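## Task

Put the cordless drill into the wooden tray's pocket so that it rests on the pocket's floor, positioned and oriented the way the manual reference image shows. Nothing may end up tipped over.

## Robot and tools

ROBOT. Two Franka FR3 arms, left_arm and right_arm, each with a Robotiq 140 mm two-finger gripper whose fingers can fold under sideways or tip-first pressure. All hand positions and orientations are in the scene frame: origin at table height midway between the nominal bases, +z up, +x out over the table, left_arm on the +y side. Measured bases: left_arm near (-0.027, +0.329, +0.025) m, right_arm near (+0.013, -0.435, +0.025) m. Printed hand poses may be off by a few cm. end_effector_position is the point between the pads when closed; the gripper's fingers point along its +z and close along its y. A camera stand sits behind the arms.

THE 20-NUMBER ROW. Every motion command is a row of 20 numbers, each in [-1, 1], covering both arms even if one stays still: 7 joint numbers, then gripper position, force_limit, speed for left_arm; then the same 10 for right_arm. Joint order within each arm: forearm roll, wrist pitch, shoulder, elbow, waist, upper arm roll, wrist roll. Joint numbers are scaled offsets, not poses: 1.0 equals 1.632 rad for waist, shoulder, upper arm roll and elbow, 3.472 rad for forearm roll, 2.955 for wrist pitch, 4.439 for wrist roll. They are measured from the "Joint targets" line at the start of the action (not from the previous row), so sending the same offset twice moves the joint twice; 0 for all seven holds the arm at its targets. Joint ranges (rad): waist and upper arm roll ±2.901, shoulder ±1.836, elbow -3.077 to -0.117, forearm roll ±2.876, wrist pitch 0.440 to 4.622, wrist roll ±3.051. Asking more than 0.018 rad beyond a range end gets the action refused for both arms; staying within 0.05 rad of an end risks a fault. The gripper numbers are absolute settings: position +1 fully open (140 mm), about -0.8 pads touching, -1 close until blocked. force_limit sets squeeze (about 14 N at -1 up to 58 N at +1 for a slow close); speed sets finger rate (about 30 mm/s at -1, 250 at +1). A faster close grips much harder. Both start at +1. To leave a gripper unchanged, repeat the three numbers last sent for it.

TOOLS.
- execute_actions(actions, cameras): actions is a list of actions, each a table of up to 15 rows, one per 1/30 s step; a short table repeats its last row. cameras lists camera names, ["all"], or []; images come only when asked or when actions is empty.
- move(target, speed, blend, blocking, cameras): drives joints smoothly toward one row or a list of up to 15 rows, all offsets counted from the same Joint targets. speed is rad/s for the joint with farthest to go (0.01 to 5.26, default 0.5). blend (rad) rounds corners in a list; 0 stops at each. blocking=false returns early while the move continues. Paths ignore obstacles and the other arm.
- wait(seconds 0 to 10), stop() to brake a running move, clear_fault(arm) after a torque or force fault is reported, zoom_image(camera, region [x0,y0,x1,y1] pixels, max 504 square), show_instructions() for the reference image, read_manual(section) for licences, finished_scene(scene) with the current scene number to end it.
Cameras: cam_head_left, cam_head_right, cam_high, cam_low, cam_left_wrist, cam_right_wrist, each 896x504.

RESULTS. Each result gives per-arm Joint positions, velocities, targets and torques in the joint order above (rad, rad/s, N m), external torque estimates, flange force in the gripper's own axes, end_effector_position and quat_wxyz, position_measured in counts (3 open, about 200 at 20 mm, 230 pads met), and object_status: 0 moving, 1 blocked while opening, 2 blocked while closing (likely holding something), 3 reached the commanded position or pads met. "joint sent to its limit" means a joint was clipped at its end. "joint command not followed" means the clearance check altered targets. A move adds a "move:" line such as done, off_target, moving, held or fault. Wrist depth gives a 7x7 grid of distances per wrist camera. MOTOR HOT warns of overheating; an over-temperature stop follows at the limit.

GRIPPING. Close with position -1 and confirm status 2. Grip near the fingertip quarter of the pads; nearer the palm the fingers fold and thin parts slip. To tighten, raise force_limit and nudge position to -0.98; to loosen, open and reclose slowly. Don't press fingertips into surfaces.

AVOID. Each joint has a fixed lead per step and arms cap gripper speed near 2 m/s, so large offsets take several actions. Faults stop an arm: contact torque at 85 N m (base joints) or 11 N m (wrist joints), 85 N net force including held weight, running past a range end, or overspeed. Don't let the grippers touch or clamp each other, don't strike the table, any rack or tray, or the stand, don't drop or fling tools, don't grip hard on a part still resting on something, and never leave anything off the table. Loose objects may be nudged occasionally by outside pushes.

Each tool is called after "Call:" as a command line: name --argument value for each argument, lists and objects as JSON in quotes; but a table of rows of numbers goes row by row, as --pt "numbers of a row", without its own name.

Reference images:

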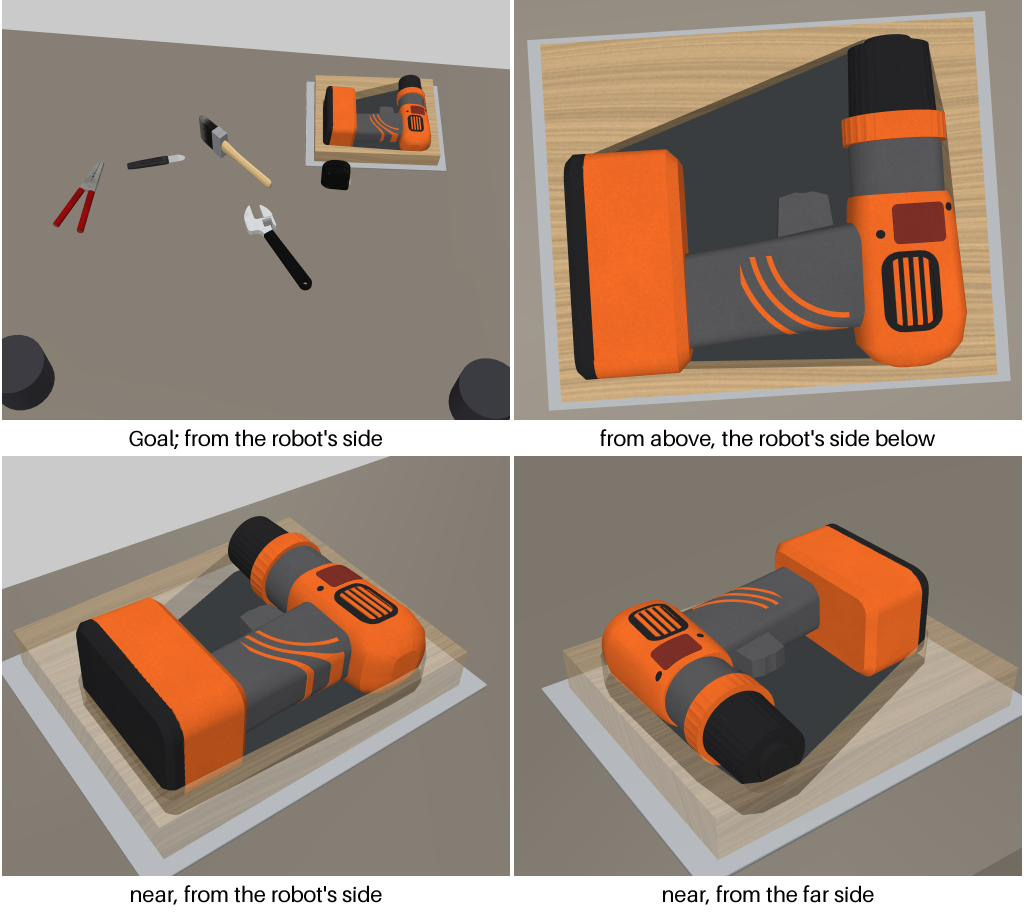

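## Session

Call:
execute_actions --actions '[]' --cameras '["all"]'

Scene clock: 0.00 s.
left_arm: end_effector_position=(+0.6977, +0.3515, +0.3438) position_measured=3 object_status=3 end_effector_quat_wxyz=(+0.253, -0.145, +0.945, -0.149) | right_arm: end_effector_position=(+0.4922, -0.2665, +0.1330) position_measured=3 object_status=3 end_effector_quat_wxyz=(-0.005, +0.734, +0.678, -0.027)
Joint names: [forearm roll, wrist pitch, shoulder, elbow, waist, upper arm roll, wrist roll]
Joint positions: left_arm=[-0.457 2.513 0.085 -1.937 0.093 -0.017 1.673] | right_arm=[-0.014 2.296 0.075 -2.273 0.38 -0.024 -2.71]
Joint velocities: within noise
Joint torques (N m): no reading
External joint torques (N m): no reading
Flange force (N): no reading
Wrist depth (mm): cam_left_wrist=[2024 1773 1547 1380 423 380 352 / 2557 2131 1699 1538 1372 1246 383 / 3037 2504 2024 1786 1609 1396 1252 / 3239 128 2454 2094 1883 130 1350 / - 101 1421 2249 2112 121 101 / - 109 1547 2382 2641 2229 - / - 1991 2963 2270 3470 2531 -] | cam_right_wrist=[244 240 233 233 222 219 - / 257 254 251 247 233 - - / 274 271 266 263 249 246 247 / 292 279 282 279 - 145 259 / - 101 304 299 - 125 98 / - 330 323 320 314 314 - / - 356 352 344 340 333 -]
Joint targets: left_arm=[-0.457 2.513 0.085 -1.937 0.093 -0.017 1.673] | right_arm=[-0.014 2.296 0.075 -2.273 0.380 -0.024 -2.710]
Tool commands: left_gripper/position=+1.0 left_gripper/force_limit=+1.0 left_gripper/speed=+1.0 right_gripper/position=+1.0 right_gripper/force_limit=+1.0 right_gripper/speed=+1.0

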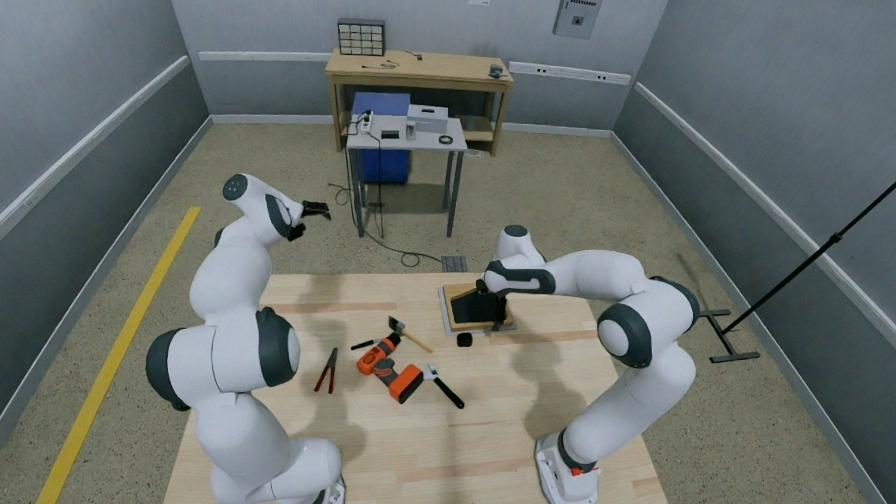

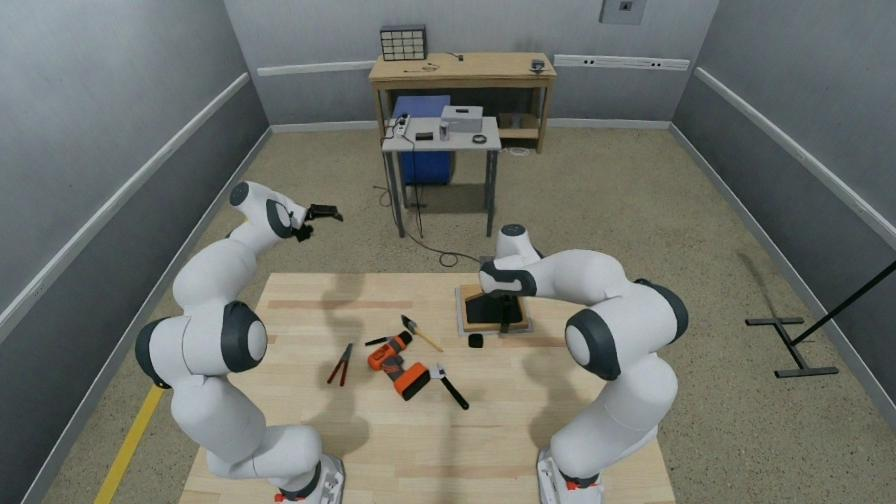

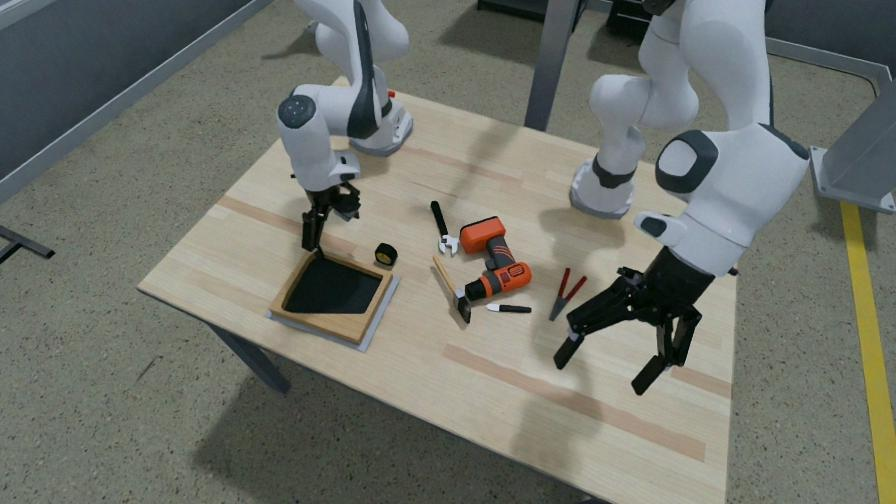

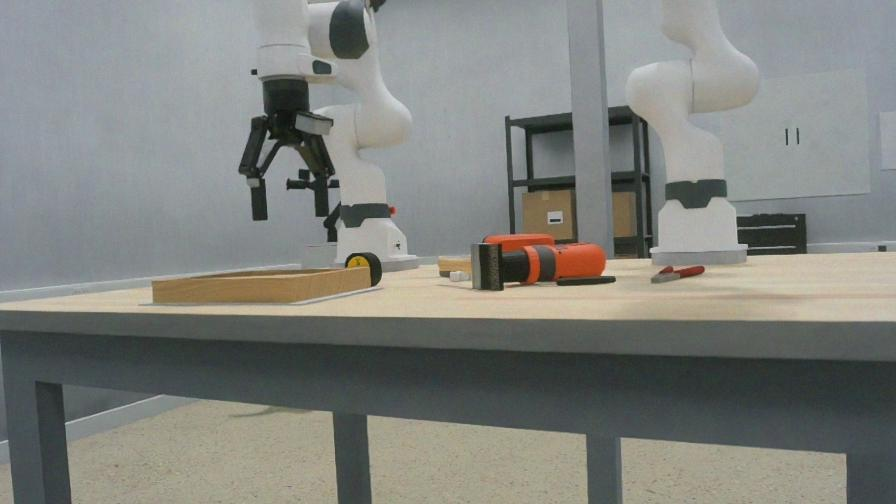

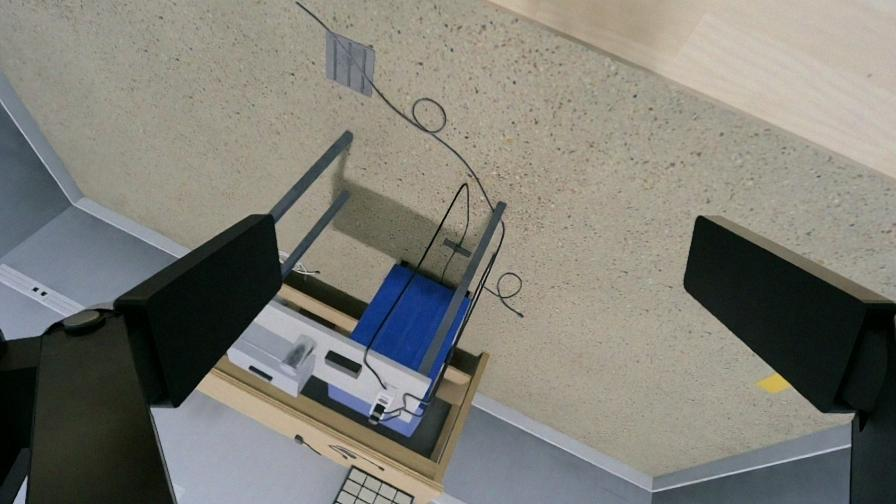

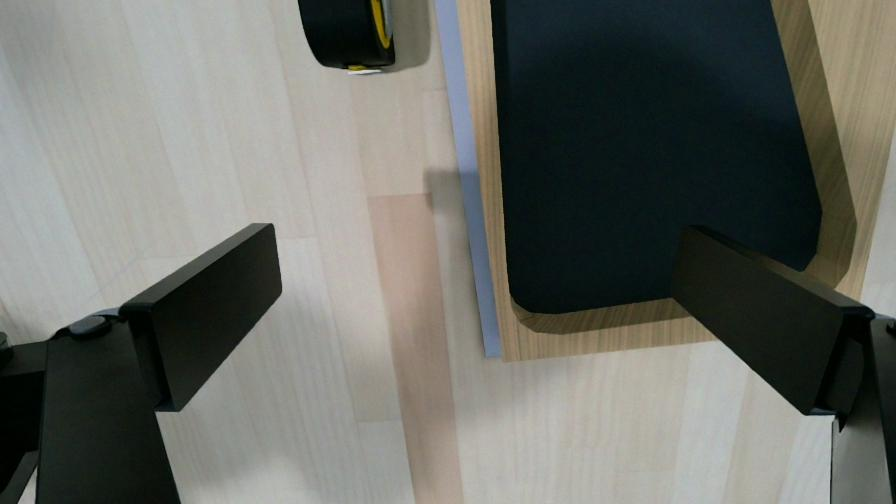

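Call:
zoom_image --camera "cam_high" --region '[420, 200, 600, 330]'

Call:
zoom_image --camera "cam_high" --region '[250, 220, 410, 360]'

Call:
zoom_image --camera "cam_head_left" --region '[300, 270, 540, 420]'

Call:
zoom_image --camera "cam_head_right" --region '[310, 270, 550, 420]'

Call:
zoom_image --camera "cam_low" --region '[420, 220, 720, 310]'

Call:
show_instructions

Scaled by 2.800.

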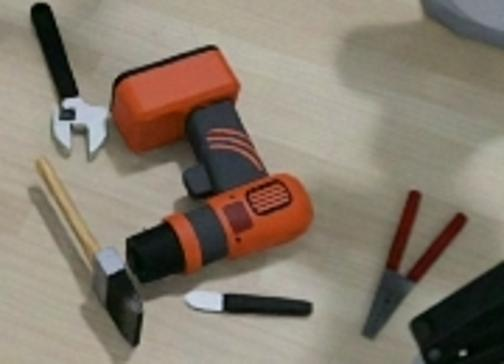

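Scaled by 3.150.

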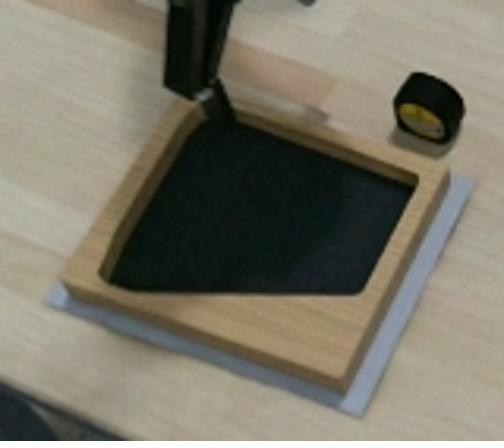

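Scaled by 2.100.

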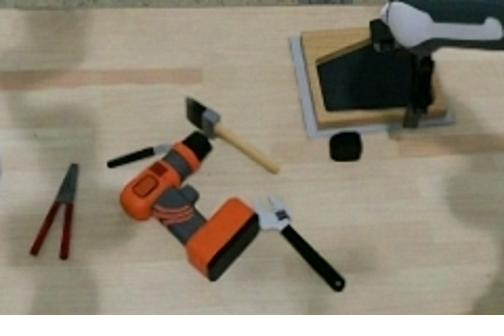

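Scaled by 2.100.

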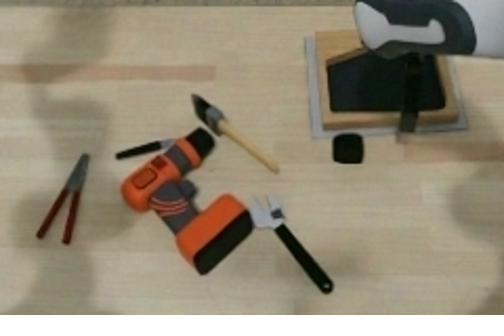

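Scaled by 1.680.

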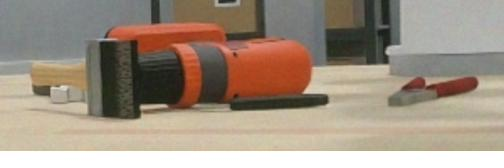

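Reference images for this scene: manual.

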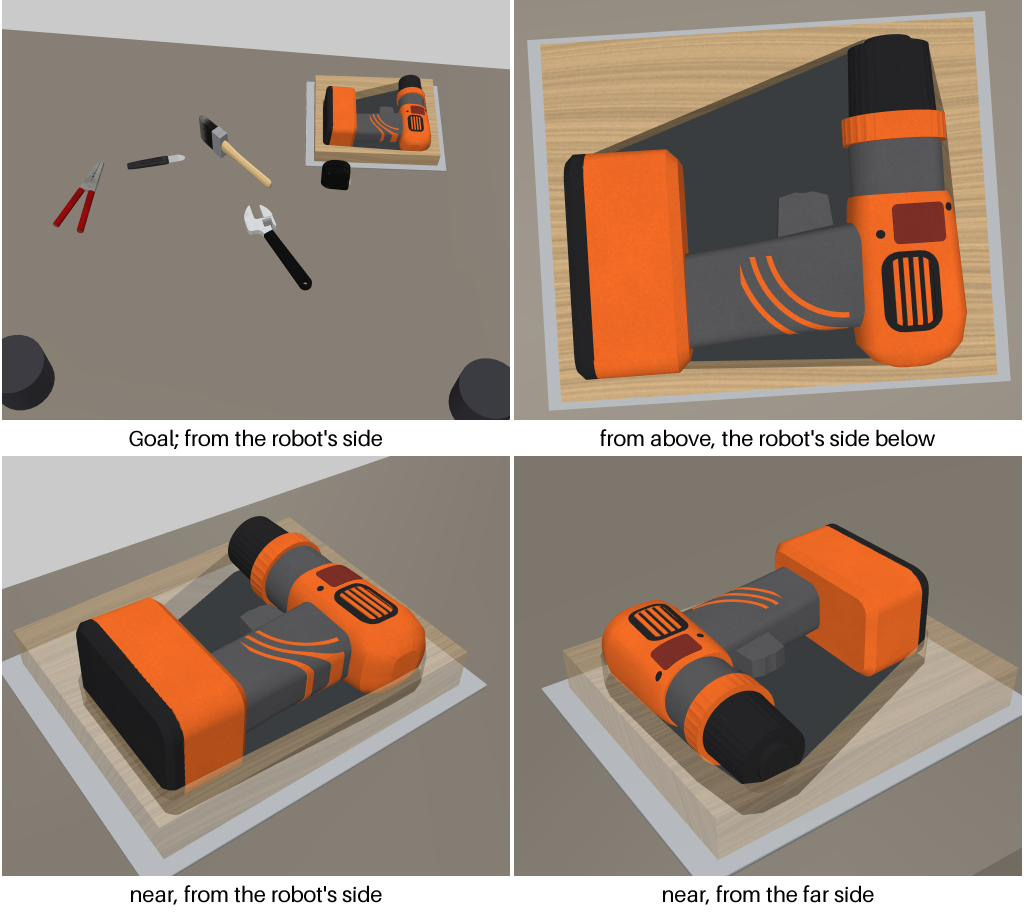

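Call:
move --target '[0.1316,-0.22,-0.3131,-0.2156,-0.2622,0.0104,-0.9655,1,1,1,0.004,-0.1601,0.0151,0.3369,-0.1313,0.0147,0.6452,1,1,1]' --speed 1.3 --cameras '["cam_left_wrist","cam_right_wrist","cam_high"]'

Scene clock: 319.50 s.
left_arm: end_effector_position=(+0.3780, +0.1990, +0.3297) position_measured=3 object_status=3 end_effector_quat_wxyz=(+0.002, +0.935, +0.355, +0.001) | right_arm: end_effector_position=(+0.6002, -0.3448, +0.3305) position_measured=3 object_status=3 end_effector_quat_wxyz=(-0.001, +0.710, -0.704, +0.002)
Joint names: [forearm roll, wrist pitch, shoulder, elbow, waist, upper arm roll, wrist roll]
Joint positions: left_arm=[-0.003 1.866 -0.424 -2.287 -0.333 -0.001 -2.605] | right_arm=[-0.003 1.826 0.097 -1.725 0.168 -0.001 0.147]
Joint velocities: left_arm=[0.001 -0.001 0.001 0.001 0.002 -0.001 -0.005] | right_arm=[0 0.001 0.001 0.002 0 0 0.004]
Joint torques (N m): left_arm=[1.43 2.39 -18.88 24.48 -0.08 -0.83 -0.26] | right_arm=[1.14 2.3 -33.97 25.18 -0.37 0.1 0.19]
External joint torques (N m): left_arm=[0.52 -0.2 -1.01 -0.52 -0.03 -0.34 -0.26] | right_arm=[0.42 -0.26 2.1 0.36 -0.51 -0.11 0.19]
Flange force (N): left_arm=[-3.0 -3.7 0.4] | right_arm=[-1.0 -8.4 -1.2]
Wrist depth (mm): cam_left_wrist=[417 420 425 424 427 425 425 / 440 439 441 445 442 447 450 / 464 468 465 475 462 478 465 / 488 128 499 498 504 130 487 / - 102 527 513 530 518 102 / - 555 562 557 568 572 - / - 604 600 617 607 612 -] | cam_right_wrist=[1204 1197 413 410 411 409 408 / 1268 1268 434 433 433 428 427 / 1347 1325 462 - 457 454 453 / 1411 118 478 - 481 145 476 / - 101 521 - 494 125 98 / - 1635 567 545 544 541 - / - 1731 1658 588 574 573 -]
Joint targets: left_arm=[0.000 1.863 -0.426 -2.289 -0.335 0.000 -2.613] | right_arm=[0.000 1.822 0.100 -1.724 0.166 0.000 0.155]
move: done
Images, in order (width x height): cam_high 896x504, cam_left_wrist 896x504, cam_right_wrist 896x504.

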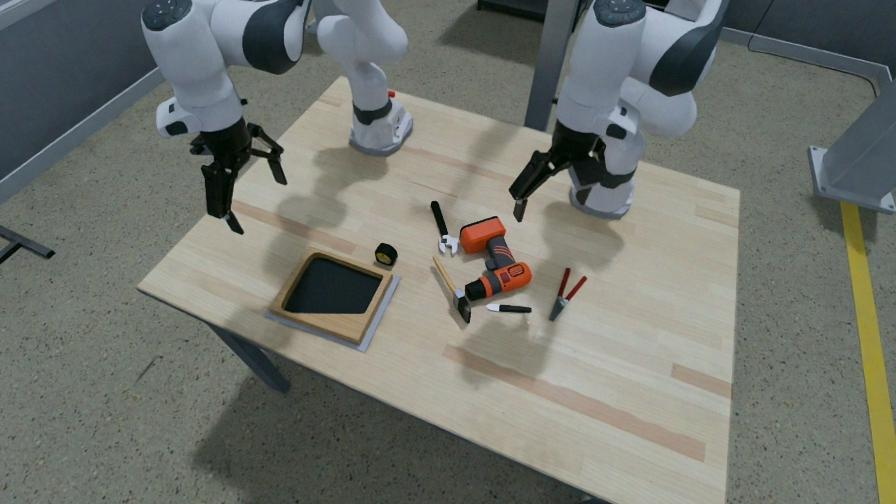

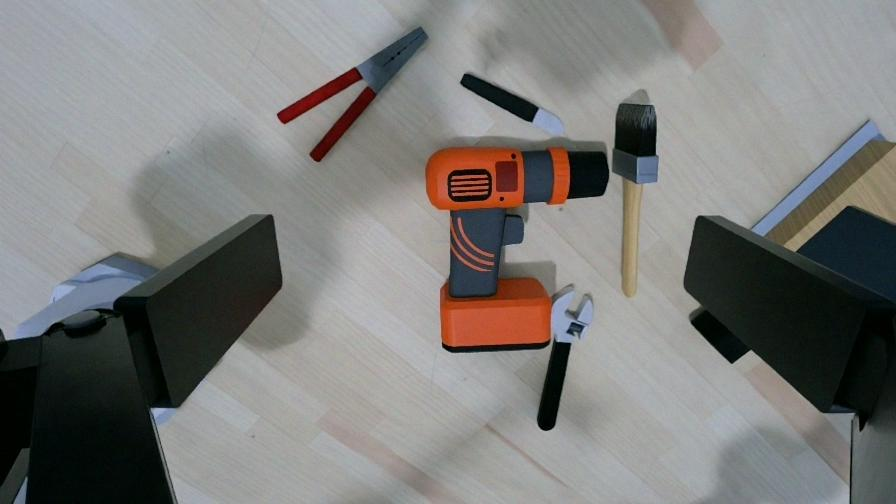

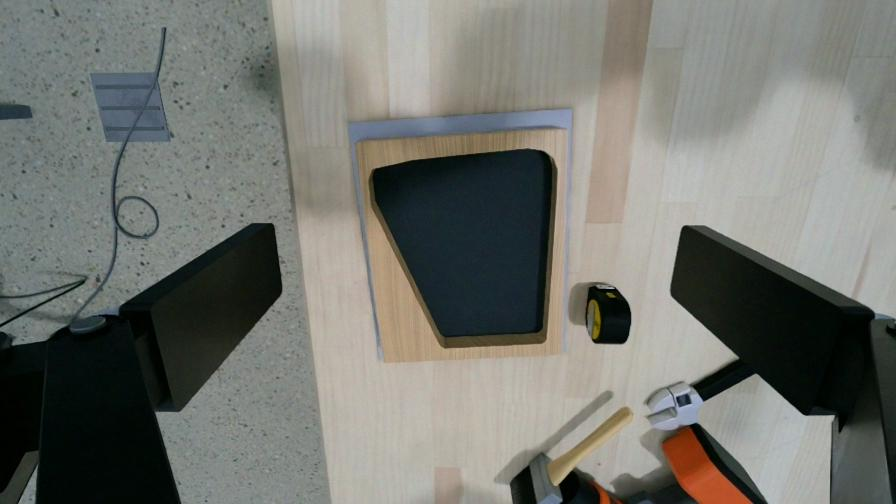

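Call:
zoom_image --camera "cam_left_wrist" --region '[410, 130, 630, 365]'

Call:
zoom_image --camera "cam_right_wrist" --region '[340, 100, 590, 370]'

Scaled by 2.145.

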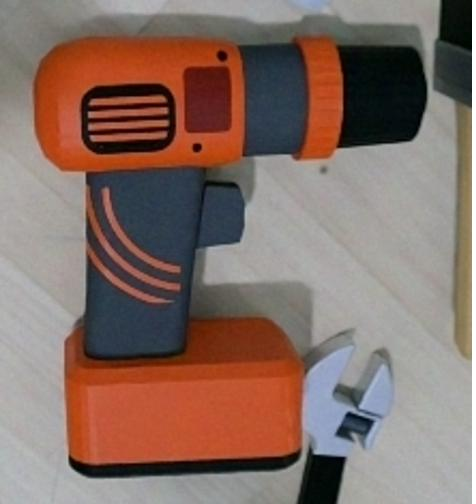

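Scaled by 1.867.

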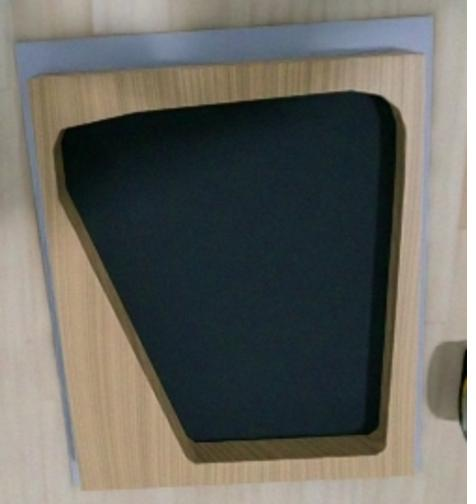

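Call:
move --target '[0,0.116,-0.0002,-0.2102,-0.1794,0,-0.073,0.28,0,-0.5,0,0,0,0,0,0,0,1,1,1]' --speed 0.6 --cameras '["cam_left_wrist"]'

Scene clock: 411.67 s.
left_arm: end_effector_position=(+0.2941, +0.1081, +0.2001) position_measured=94 object_status=3 end_effector_quat_wxyz=(+0.000, +0.929, +0.370, -0.001) | right_arm: end_effector_position=(+0.6002, -0.3448, +0.3305) position_measured=3 object_status=3 end_effector_quat_wxyz=(-0.001, +0.709, -0.705, +0.002)
Joint names: [forearm roll, wrist pitch, shoulder, elbow, waist, upper arm roll, wrist roll]
Joint positions: left_arm=[-0.002 2.202 -0.426 -2.63 -0.626 -0.001 -2.929] | right_arm=[-0.003 1.826 0.097 -1.725 0.168 -0.001 0.148]
Joint velocities: left_arm=[0.001 0 0 -0.002 0 0 -0.008] | right_arm=[within noise]
Joint torques (N m): left_arm=[1.11 2.94 -16.83 23.22 -0.12 -0.81 -0.29] | right_arm=[1.15 2.29 -33.97 25.17 -0.4 0.06 0.23]
External joint torques (N m): left_arm=[0.34 0.4 -0.57 -0.26 -0.14 -0.39 -0.29] | right_arm=[0.43 -0.29 2.28 0.22 -0.5 -0.12 0.23]
Flange force (N): left_arm=[-1.5 -2.2 0.7] | right_arm=[-1.0 -8.4 -0.9]
Wrist depth (mm): cam_left_wrist=[306 307 306 258 261 265 308 / 322 323 326 281 326 327 325 / 339 341 341 294 341 345 340 / 355 358 132 - - 354 358 / - 76 378 388 381 102 84 / - - 410 415 409 - 70 / - - 442 446 449 - -] | cam_right_wrist=[1191 1210 413 410 411 408 406 / 1268 1261 431 434 433 430 429 / 1340 1332 464 - 455 453 452 / 1371 1387 488 - 478 144 475 / - 101 523 495 500 125 98 / - 1570 567 548 553 541 - / - 1731 1658 590 567 558 -]
Joint targets: left_arm=[0.000 2.205 -0.427 -2.632 -0.628 0.000 -2.937] | right_arm=[0.000 1.822 0.100 -1.724 0.166 0.000 0.155]
move: done
Images, in order (width x height): cam_left_wrist 896x504.

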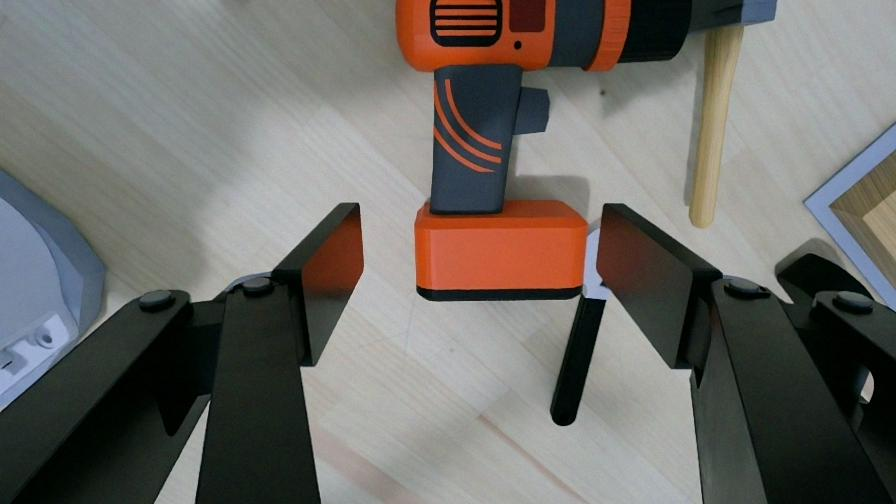

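Call:
zoom_image --camera "cam_left_wrist" --region '[380, 0, 700, 320]'

Scaled by 1.575.

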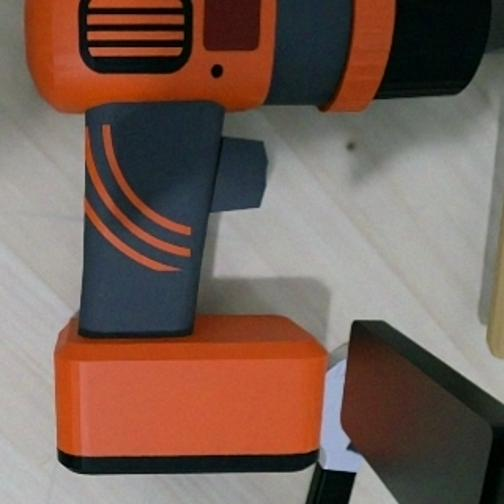

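Call:
move --target '[0,0.1141,0.1439,-0.0626,-0.0009,0,0.0155,0.28,0,-0.5,0,0,0,0,0,0,0,1,1,1]' --speed 0.25 --cameras '["cam_left_wrist","cam_low"]'

Scene clock: 476.97 s.
left_arm: end_effector_position=(+0.2967, +0.1058, +0.0957) position_measured=94 object_status=3 end_effector_quat_wxyz=(+0.000, +0.939, +0.345, +0.000) | right_arm: end_effector_position=(+0.6002, -0.3448, +0.3305) position_measured=3 object_status=3 end_effector_quat_wxyz=(-0.001, +0.709, -0.705, +0.002)
Joint names: [forearm roll, wrist pitch, shoulder, elbow, waist, upper arm roll, wrist roll]
Joint positions: left_arm=[-0.002 2.538 -0.195 -2.733 -0.628 -0.001 -2.877] | right_arm=[-0.003 1.826 0.097 -1.725 0.168 -0.001 0.148]
Joint velocities: left_arm=[-0.001 0.004 -0.001 0.001 0 0 0.005] | right_arm=[within noise]
Joint torques (N m): left_arm=[0.9 2.88 -21.07 19.94 -0.06 -0.54 0.13] | right_arm=[1.15 2.29 -33.92 25.15 -0.43 0.08 0.22]
External joint torques (N m): left_arm=[0.36 0.33 -0.26 0.21 -0.11 -0.38 0.13] | right_arm=[0.43 -0.29 2.37 0.19 -0.57 -0.12 0.22]
Flange force (N): left_arm=[-0.3 -0.1 0.2] | right_arm=[-1.0 -8.6 -0.8]
Wrist depth (mm): cam_left_wrist=[213 213 213 164 171 185 223 / 225 224 226 180 222 227 228 / 237 238 238 189 237 240 238 / 251 252 133 197 198 247 256 / - 76 262 190 187 102 84 / - - 285 198 200 - 70 / - - 309 309 306 - -] | cam_right_wrist=[1216 1204 415 412 409 407 404 / 1303 1282 433 429 430 427 428 / 1355 1332 460 - 453 454 450 / 1395 1403 483 - 479 145 474 / - 101 520 - 498 125 98 / - 1581 566 549 544 535 - / - 1706 608 588 573 559 -]
Joint targets: left_arm=[0.000 2.543 -0.192 -2.734 -0.629 0.000 -2.868] | right_arm=[0.000 1.822 0.100 -1.724 0.166 0.000 0.155]
move: done
Images, in order (width x height): cam_low 896x504, cam_left_wrist 896x504.

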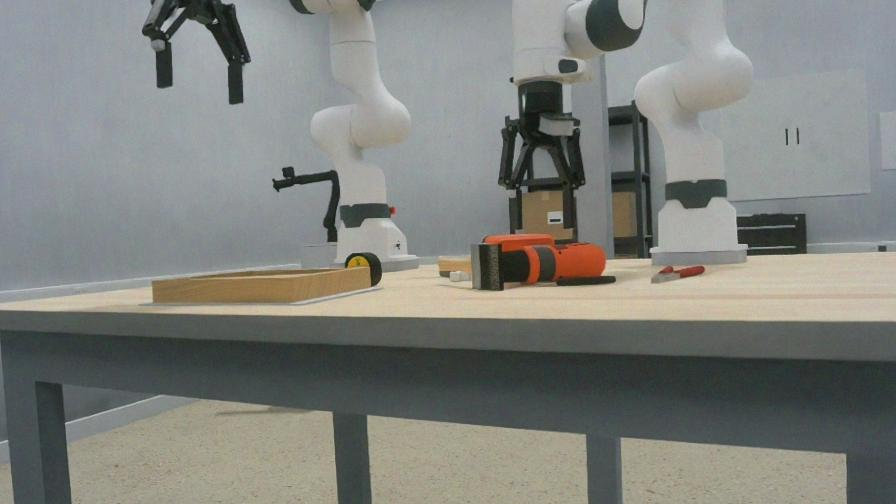

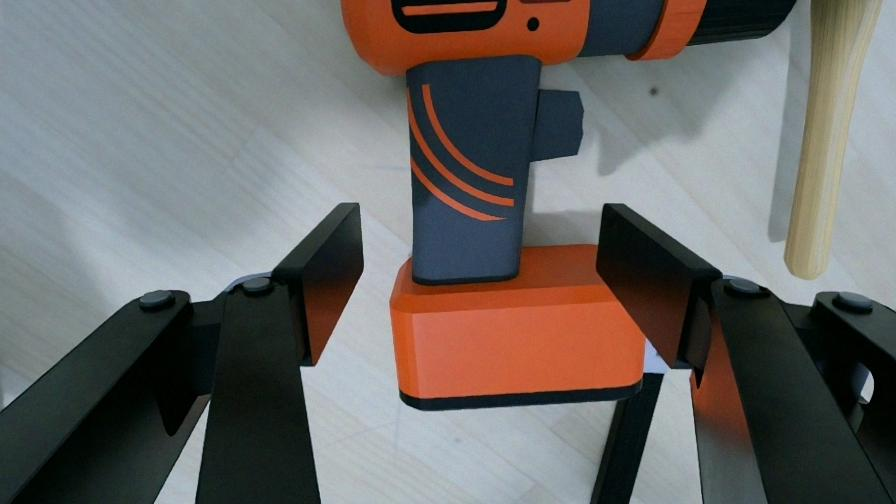

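Call:
move --target '[0,0.0567,0.0898,-0.0134,0.0006,0,0.0048,0.28,0,-0.5,0,0,0,0,0,0,0,1,1,1]' --speed 0.12 --cameras '["cam_left_wrist","cam_low"]'

Call:
zoom_image --camera "cam_low" --region '[460, 150, 640, 300]'

Scene clock: 547.77 s.
left_arm: end_effector_position=(+0.2952, +0.1069, +0.0452) position_measured=94 object_status=3 end_effector_quat_wxyz=(+0.000, +0.942, +0.334, +0.000) | right_arm: end_effector_position=(+0.6002, -0.3448, +0.3305) position_measured=3 object_status=3 end_effector_quat_wxyz=(-0.001, +0.709, -0.705, +0.002)
Joint names: [forearm roll, wrist pitch, shoulder, elbow, waist, upper arm roll, wrist roll]
Joint positions: left_arm=[-0.002 2.706 -0.048 -2.755 -0.628 -0.001 -2.854] | right_arm=[-0.003 1.826 0.097 -1.725 0.168 -0.001 0.148]
Joint velocities: left_arm=[0 0.004 0.001 0 -0.001 -0.001 0.003] | right_arm=[within noise]
Joint torques (N m): left_arm=[0.76 2.94 -23.69 17.29 0.51 -0.35 0.19] | right_arm=[1.15 2.31 -33.94 25.2 -0.37 0.05 0.21]
External joint torques (N m): left_arm=[0.36 0.37 -0.28 0.15 0.46 -0.34 0.19] | right_arm=[0.43 -0.27 2.35 0.27 -0.37 -0.03 0.21]
Flange force (N): left_arm=[0.5 -0.6 0.3] | right_arm=[-1.3 -8.8 -1.0]
Wrist depth (mm): cam_left_wrist=[168 169 165 121 126 171 171 / 177 178 178 130 140 179 179 / 187 188 188 137 146 189 189 / 198 199 134 143 150 195 201 / 206 - 206 150 151 102 84 / - - 223 140 141 - 70 / - - 243 147 147 - -] | cam_right_wrist=[1228 1185 412 412 409 408 405 / 1275 1275 434 430 431 430 426 / 1332 1340 462 - 446 455 453 / - 1387 486 - 482 144 470 / - 101 526 - 513 125 98 / - 1570 555 549 546 540 - / - 1743 605 587 569 573 -]
Joint targets: left_arm=[0.000 2.710 -0.045 -2.756 -0.628 0.000 -2.847] | right_arm=[0.000 1.822 0.100 -1.724 0.166 0.000 0.155]
move: done
Images, in order (width x height): cam_low 896x504, cam_left_wrist 896x504.

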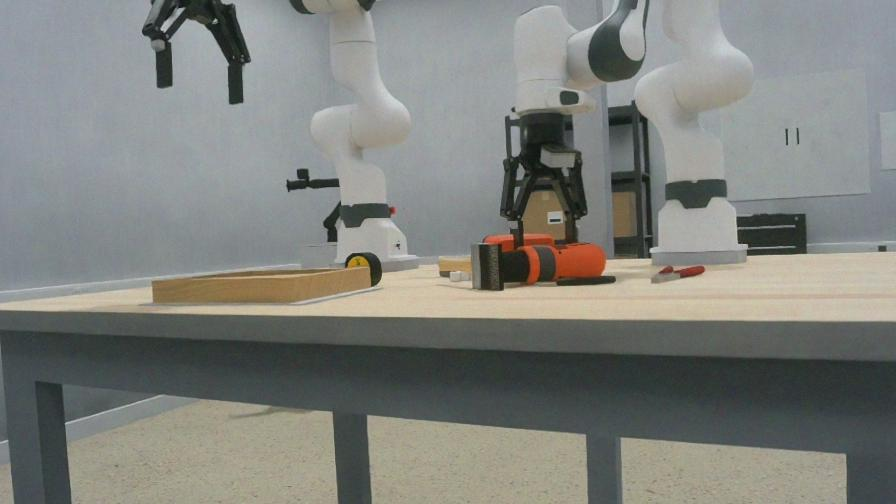

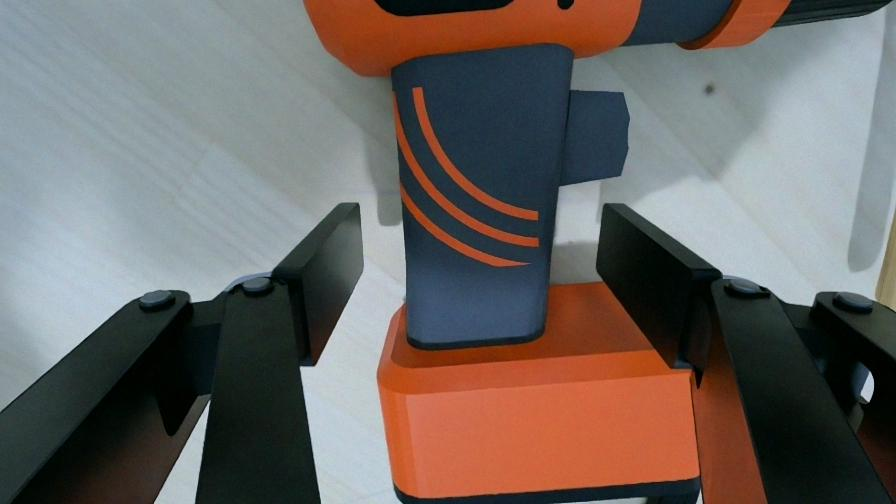

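Scaled by 2.800.

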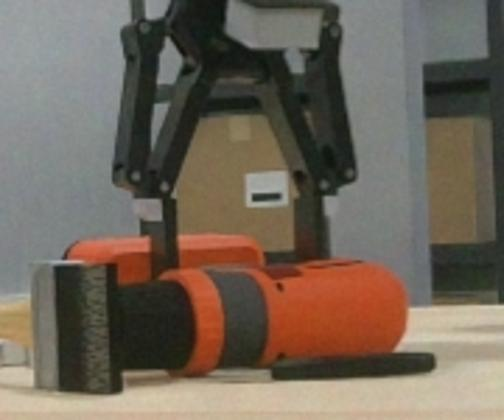

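Call:
execute_actions --actions '[[[0,0,0,0,0,0,0,-1,0,-1,0,0,0,0,0,0,0,1,1,1]],[[0,0,0,0,0,0,0,-1,0,-1,0,0,0,0,0,0,0,1,1,1]],[[0,0,0,0,0,0,0,-1,0,-1,0,0,0,0,0,0,0,1,1,1]],[[0,0,0,0,0,0,0,-1,0,-1,0,0,0,0,0,0,0,1,1,1]]]' --cameras '["cam_left_wrist"]'

Scene clock: 562.97 s.
left_arm: end_effector_position=(+0.2941, +0.1081, +0.0447) position_measured=154 object_status=2 end_effector_quat_wxyz=(-0.001, +0.942, +0.334, -0.001) | right_arm: end_effector_position=(+0.6002, -0.3448, +0.3305) position_measured=3 object_status=3 end_effector_quat_wxyz=(-0.001, +0.709, -0.705, +0.002)
Joint names: [forearm roll, wrist pitch, shoulder, elbow, waist, upper arm roll, wrist roll]
Joint positions: left_arm=[-0.002 2.704 -0.049 -2.756 -0.628 0 -2.854] | right_arm=[-0.003 1.826 0.097 -1.725 0.168 -0.001 0.148]
Joint torques (N m): left_arm=[0.73 3.71 -21.24 17.08 0.36 -0.88 0.16] | right_arm=[1.14 2.31 -33.93 25.16 -0.39 0.13 0.2]
External joint torques (N m): left_arm=[0.32 1.15 2.19 -0.02 0.44 -0.74 0.16] | right_arm=[0.4 -0.29 2.65 0.02 -0.58 -0.13 0.2]
External joint torques at the end of the 1st action: left_arm=[0.35 0.39 -0.21 0.21 0.54 -0.26 0.16] | right_arm=[0.41 -0.28 2.38 0.15 -0.52 -0.09 0.2]
External joint torques at the end of the 2nd action: left_arm=[0.35 0.38 -0.26 0.19 0.58 -0.22 0.14] | right_arm=[0.41 -0.27 2.27 0.27 -0.39 -0.01 0.19]
External joint torques at the end of the 3rd action: left_arm=[0.34 1.15 1.96 0.17 0.4 -0.8 0.17] | right_arm=[0.42 -0.29 2.38 0.19 -0.57 -0.17 0.19]
Flange force (N): left_arm=[1.3 4.4 10.9] | right_arm=[-1.0 -8.8 -0.4]
Flange force at the end of the 1st action (N): left_arm=[0.7 -0.3 0.6] | right_arm=[-1.0 -8.5 -0.7]
Flange force at the end of the 2nd action (N): left_arm=[0.7 -0.5 0.4] | right_arm=[-1.2 -8.6 -1.0]
Flange force at the end of the 3rd action (N): left_arm=[1.2 4.4 10.2] | right_arm=[-0.9 -8.7 -0.8]
Wrist depth (mm): cam_left_wrist=[168 169 165 120 126 170 171 / 176 177 178 130 140 178 178 / 187 187 188 137 145 188 189 / 198 198 194 142 143 197 200 / 211 85 85 149 145 90 208 / - 67 - 140 - - - / - 67 - 147 146 - -] | cam_right_wrist=[- 1210 412 411 407 407 404 / 1268 1254 436 433 431 430 427 / 1347 1325 463 449 449 455 452 / 1403 128 481 - 471 145 472 / - 101 522 499 478 125 98 / - 1591 570 546 548 546 - / - 1682 1624 585 588 553 -]
Joint targets: left_arm=[0.000 2.710 -0.045 -2.756 -0.628 0.000 -2.847] | right_arm=[0.000 1.822 0.100 -1.724 0.166 0.000 0.155]
Step readings (joint positions of left_arm | right_arm; steps 1 to 15: 1st action; 16 to 30: 2nd action; 31 to 45: 3rd action; 46 to 60: 4th action):
0: [-0.002 2.707 -0.048 -2.755 -0.628 -0.001 -2.854] | [-0.003 1.826 0.097 -1.725 0.168 -0.001 0.148]
1: [-0.002 2.707 -0.048 -2.755 -0.628 -0.001 -2.854] | [-0.003 1.826 0.097 -1.725 0.168 -0.001 0.148]
2: [-0.002 2.707 -0.048 -2.755 -0.628 -0.001 -2.854] | [-0.003 1.826 0.097 -1.725 0.168 -0.001 0.148]
4: [-0.002 2.707 -0.048 -2.755 -0.628 -0.001 -2.854] | [-0.003 1.826 0.097 -1.725 0.168 -0.001 0.148]
8: [-0.002 2.707 -0.048 -2.755 -0.628 -0.001 -2.854] | [-0.003 1.826 0.097 -1.725 0.168 -0.001 0.148]
15: [-0.002 2.707 -0.048 -2.755 -0.628 -0.001 -2.854] | [-0.003 1.826 0.097 -1.725 0.168 -0.001 0.148]
16: [-0.002 2.707 -0.048 -2.755 -0.628 -0.001 -2.854] | [-0.003 1.826 0.097 -1.725 0.168 -0.001 0.148]
17: [-0.002 2.707 -0.048 -2.755 -0.628 -0.001 -2.854] | [-0.003 1.826 0.097 -1.725 0.168 -0.001 0.148]
19: [-0.002 2.707 -0.048 -2.755 -0.628 -0.001 -2.854] | [-0.003 1.826 0.097 -1.725 0.168 -0.001 0.148]
23: [-0.002 2.707 -0.048 -2.755 -0.628 -0.001 -2.854] | [-0.003 1.826 0.097 -1.725 0.168 -0.001 0.148]
30: [-0.002 2.707 -0.048 -2.755 -0.628 -0.001 -2.854] | [-0.003 1.826 0.097 -1.725 0.168 -0.001 0.148]
31: [-0.002 2.707 -0.048 -2.755 -0.628 -0.001 -2.854] | [-0.003 1.826 0.097 -1.725 0.168 -0.001 0.148]
32: [-0.002 2.707 -0.048 -2.755 -0.628 -0.001 -2.854] | [-0.003 1.826 0.097 -1.725 0.168 -0.001 0.148]
34: [-0.002 2.706 -0.048 -2.755 -0.628 -0.001 -2.854] | [-0.003 1.826 0.097 -1.725 0.168 -0.001 0.148]
38: [-0.002 2.704 -0.048 -2.756 -0.628 0.000 -2.854] | [-0.003 1.826 0.097 -1.725 0.168 -0.001 0.148]
45: [-0.002 2.704 -0.049 -2.756 -0.628 0.000 -2.854] | [-0.003 1.826 0.097 -1.725 0.168 -0.001 0.148]
46: [-0.002 2.704 -0.049 -2.756 -0.628 0.000 -2.854] | [-0.003 1.826 0.097 -1.725 0.168 -0.001 0.148]
47: [-0.002 2.704 -0.049 -2.756 -0.628 0.000 -2.854] | [-0.003 1.826 0.097 -1.725 0.168 -0.001 0.148]
49: [-0.002 2.704 -0.049 -2.756 -0.628 0.000 -2.854] | [-0.003 1.826 0.097 -1.725 0.168 -0.001 0.148]
53: [-0.002 2.704 -0.049 -2.756 -0.628 0.000 -2.854] | [-0.003 1.826 0.097 -1.725 0.168 -0.001 0.148]
60: [-0.002 2.704 -0.049 -2.756 -0.628 0.000 -2.854] | [-0.003 1.826 0.097 -1.725 0.168 -0.001 0.148]
Images, in order (width x height): cam_left_wrist 896x504.

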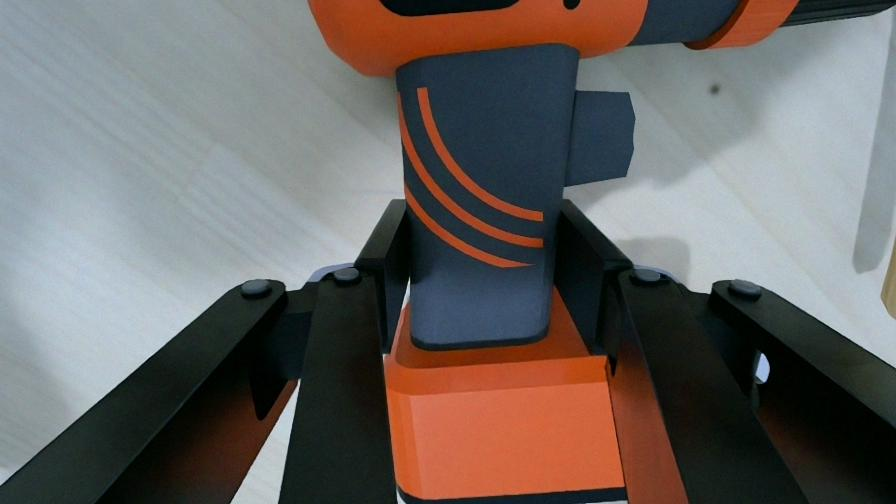

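Call:
move --target '[0,-0.0567,-0.0936,0.0097,0,0,0,-1,0,-1,0,0,0,0,0,0,0,1,1,1]' --speed 0.12 --cameras '["cam_left_wrist","cam_low","cam_high"]'

Scene clock: 575.30 s.
left_arm: end_effector_position=(+0.2875, +0.1126, +0.0872) position_measured=154 object_status=2 end_effector_quat_wxyz=(-0.009, +0.942, +0.334, -0.007) | right_arm: end_effector_position=(+0.6002, -0.3448, +0.3305) position_measured=3 object_status=3 end_effector_quat_wxyz=(-0.001, +0.709, -0.705, +0.002)
Joint names: [forearm roll, wrist pitch, shoulder, elbow, waist, upper arm roll, wrist roll]
Joint positions: left_arm=[-0.002 2.538 -0.188 -2.749 -0.628 0 -2.853] | right_arm=[-0.003 1.826 0.097 -1.725 0.168 -0.001 0.148]
Joint velocities: left_arm=[-0.001 -0.003 -0.001 0 0.001 -0.001 0] | right_arm=[within noise]
Joint torques (N m): left_arm=[0.86 3.61 -26.91 24.37 0.5 -0.98 0.13] | right_arm=[1.15 2.29 -33.96 25.13 -0.4 0.06 0.16]
External joint torques (N m): left_arm=[0.34 1.13 -6.39 5.18 0.52 -0.76 0.13] | right_arm=[0.43 -0.28 2.18 0.26 -0.47 -0.08 0.16]
Flange force (N): left_arm=[-0.9 -2.8 -17.0] | right_arm=[-1.0 -8.3 -1.0]
Wrist depth (mm): cam_left_wrist=[208 208 204 120 124 207 205 / 220 220 219 130 140 217 214 / 233 233 231 137 145 229 232 / 247 246 240 142 143 240 243 / 261 86 85 149 145 90 254 / - 66 - 140 141 - - / - 66 - 147 147 - -] | cam_right_wrist=[1204 1197 412 412 407 406 407 / 1248 1235 434 432 430 431 428 / 1340 1347 466 451 457 456 450 / 1403 1363 479 473 476 145 473 / - 101 523 - 523 125 98 / - 1591 566 548 546 539 - / - 1682 1670 593 578 569 -]
Joint targets: left_arm=[0.000 2.543 -0.198 -2.740 -0.628 0.000 -2.847] | right_arm=[0.000 1.822 0.100 -1.724 0.166 0.000 0.155]
move: done
Images, in order (width x height): cam_high 896x504, cam_low 896x504, cam_left_wrist 896x504.

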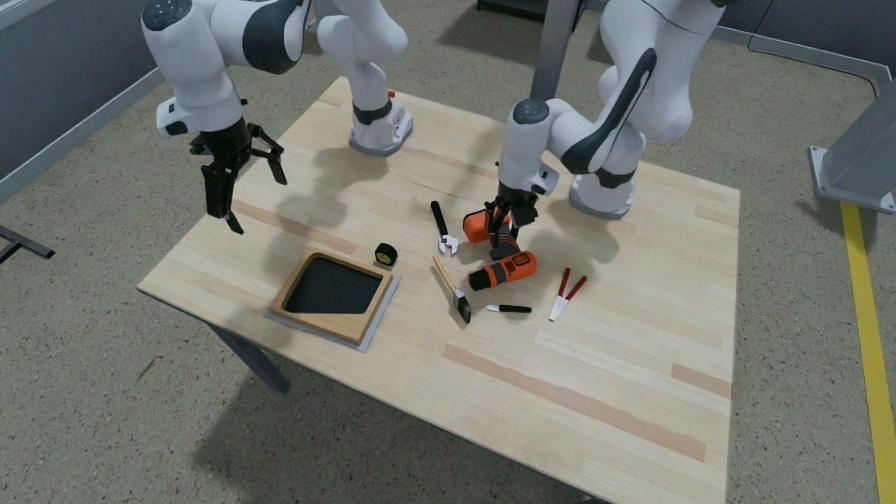

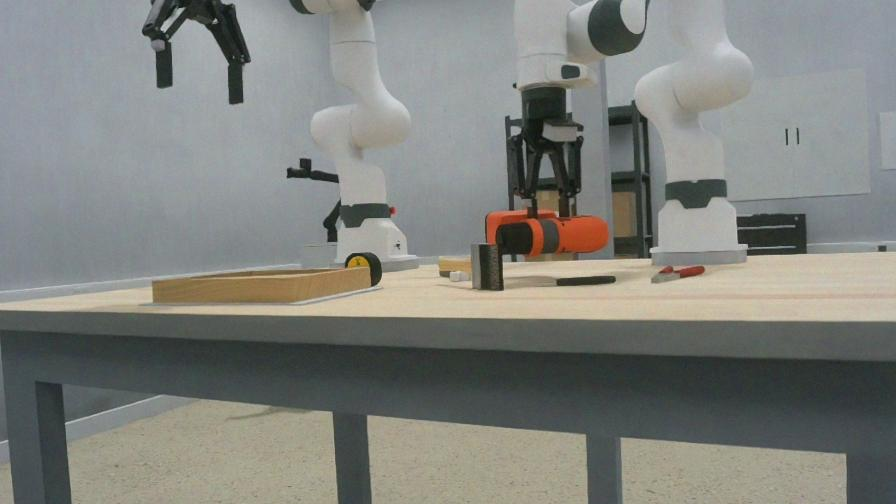

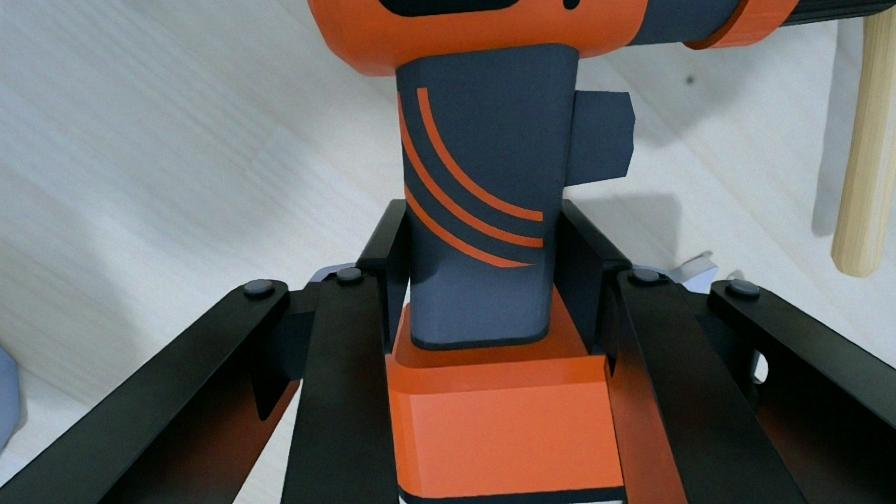

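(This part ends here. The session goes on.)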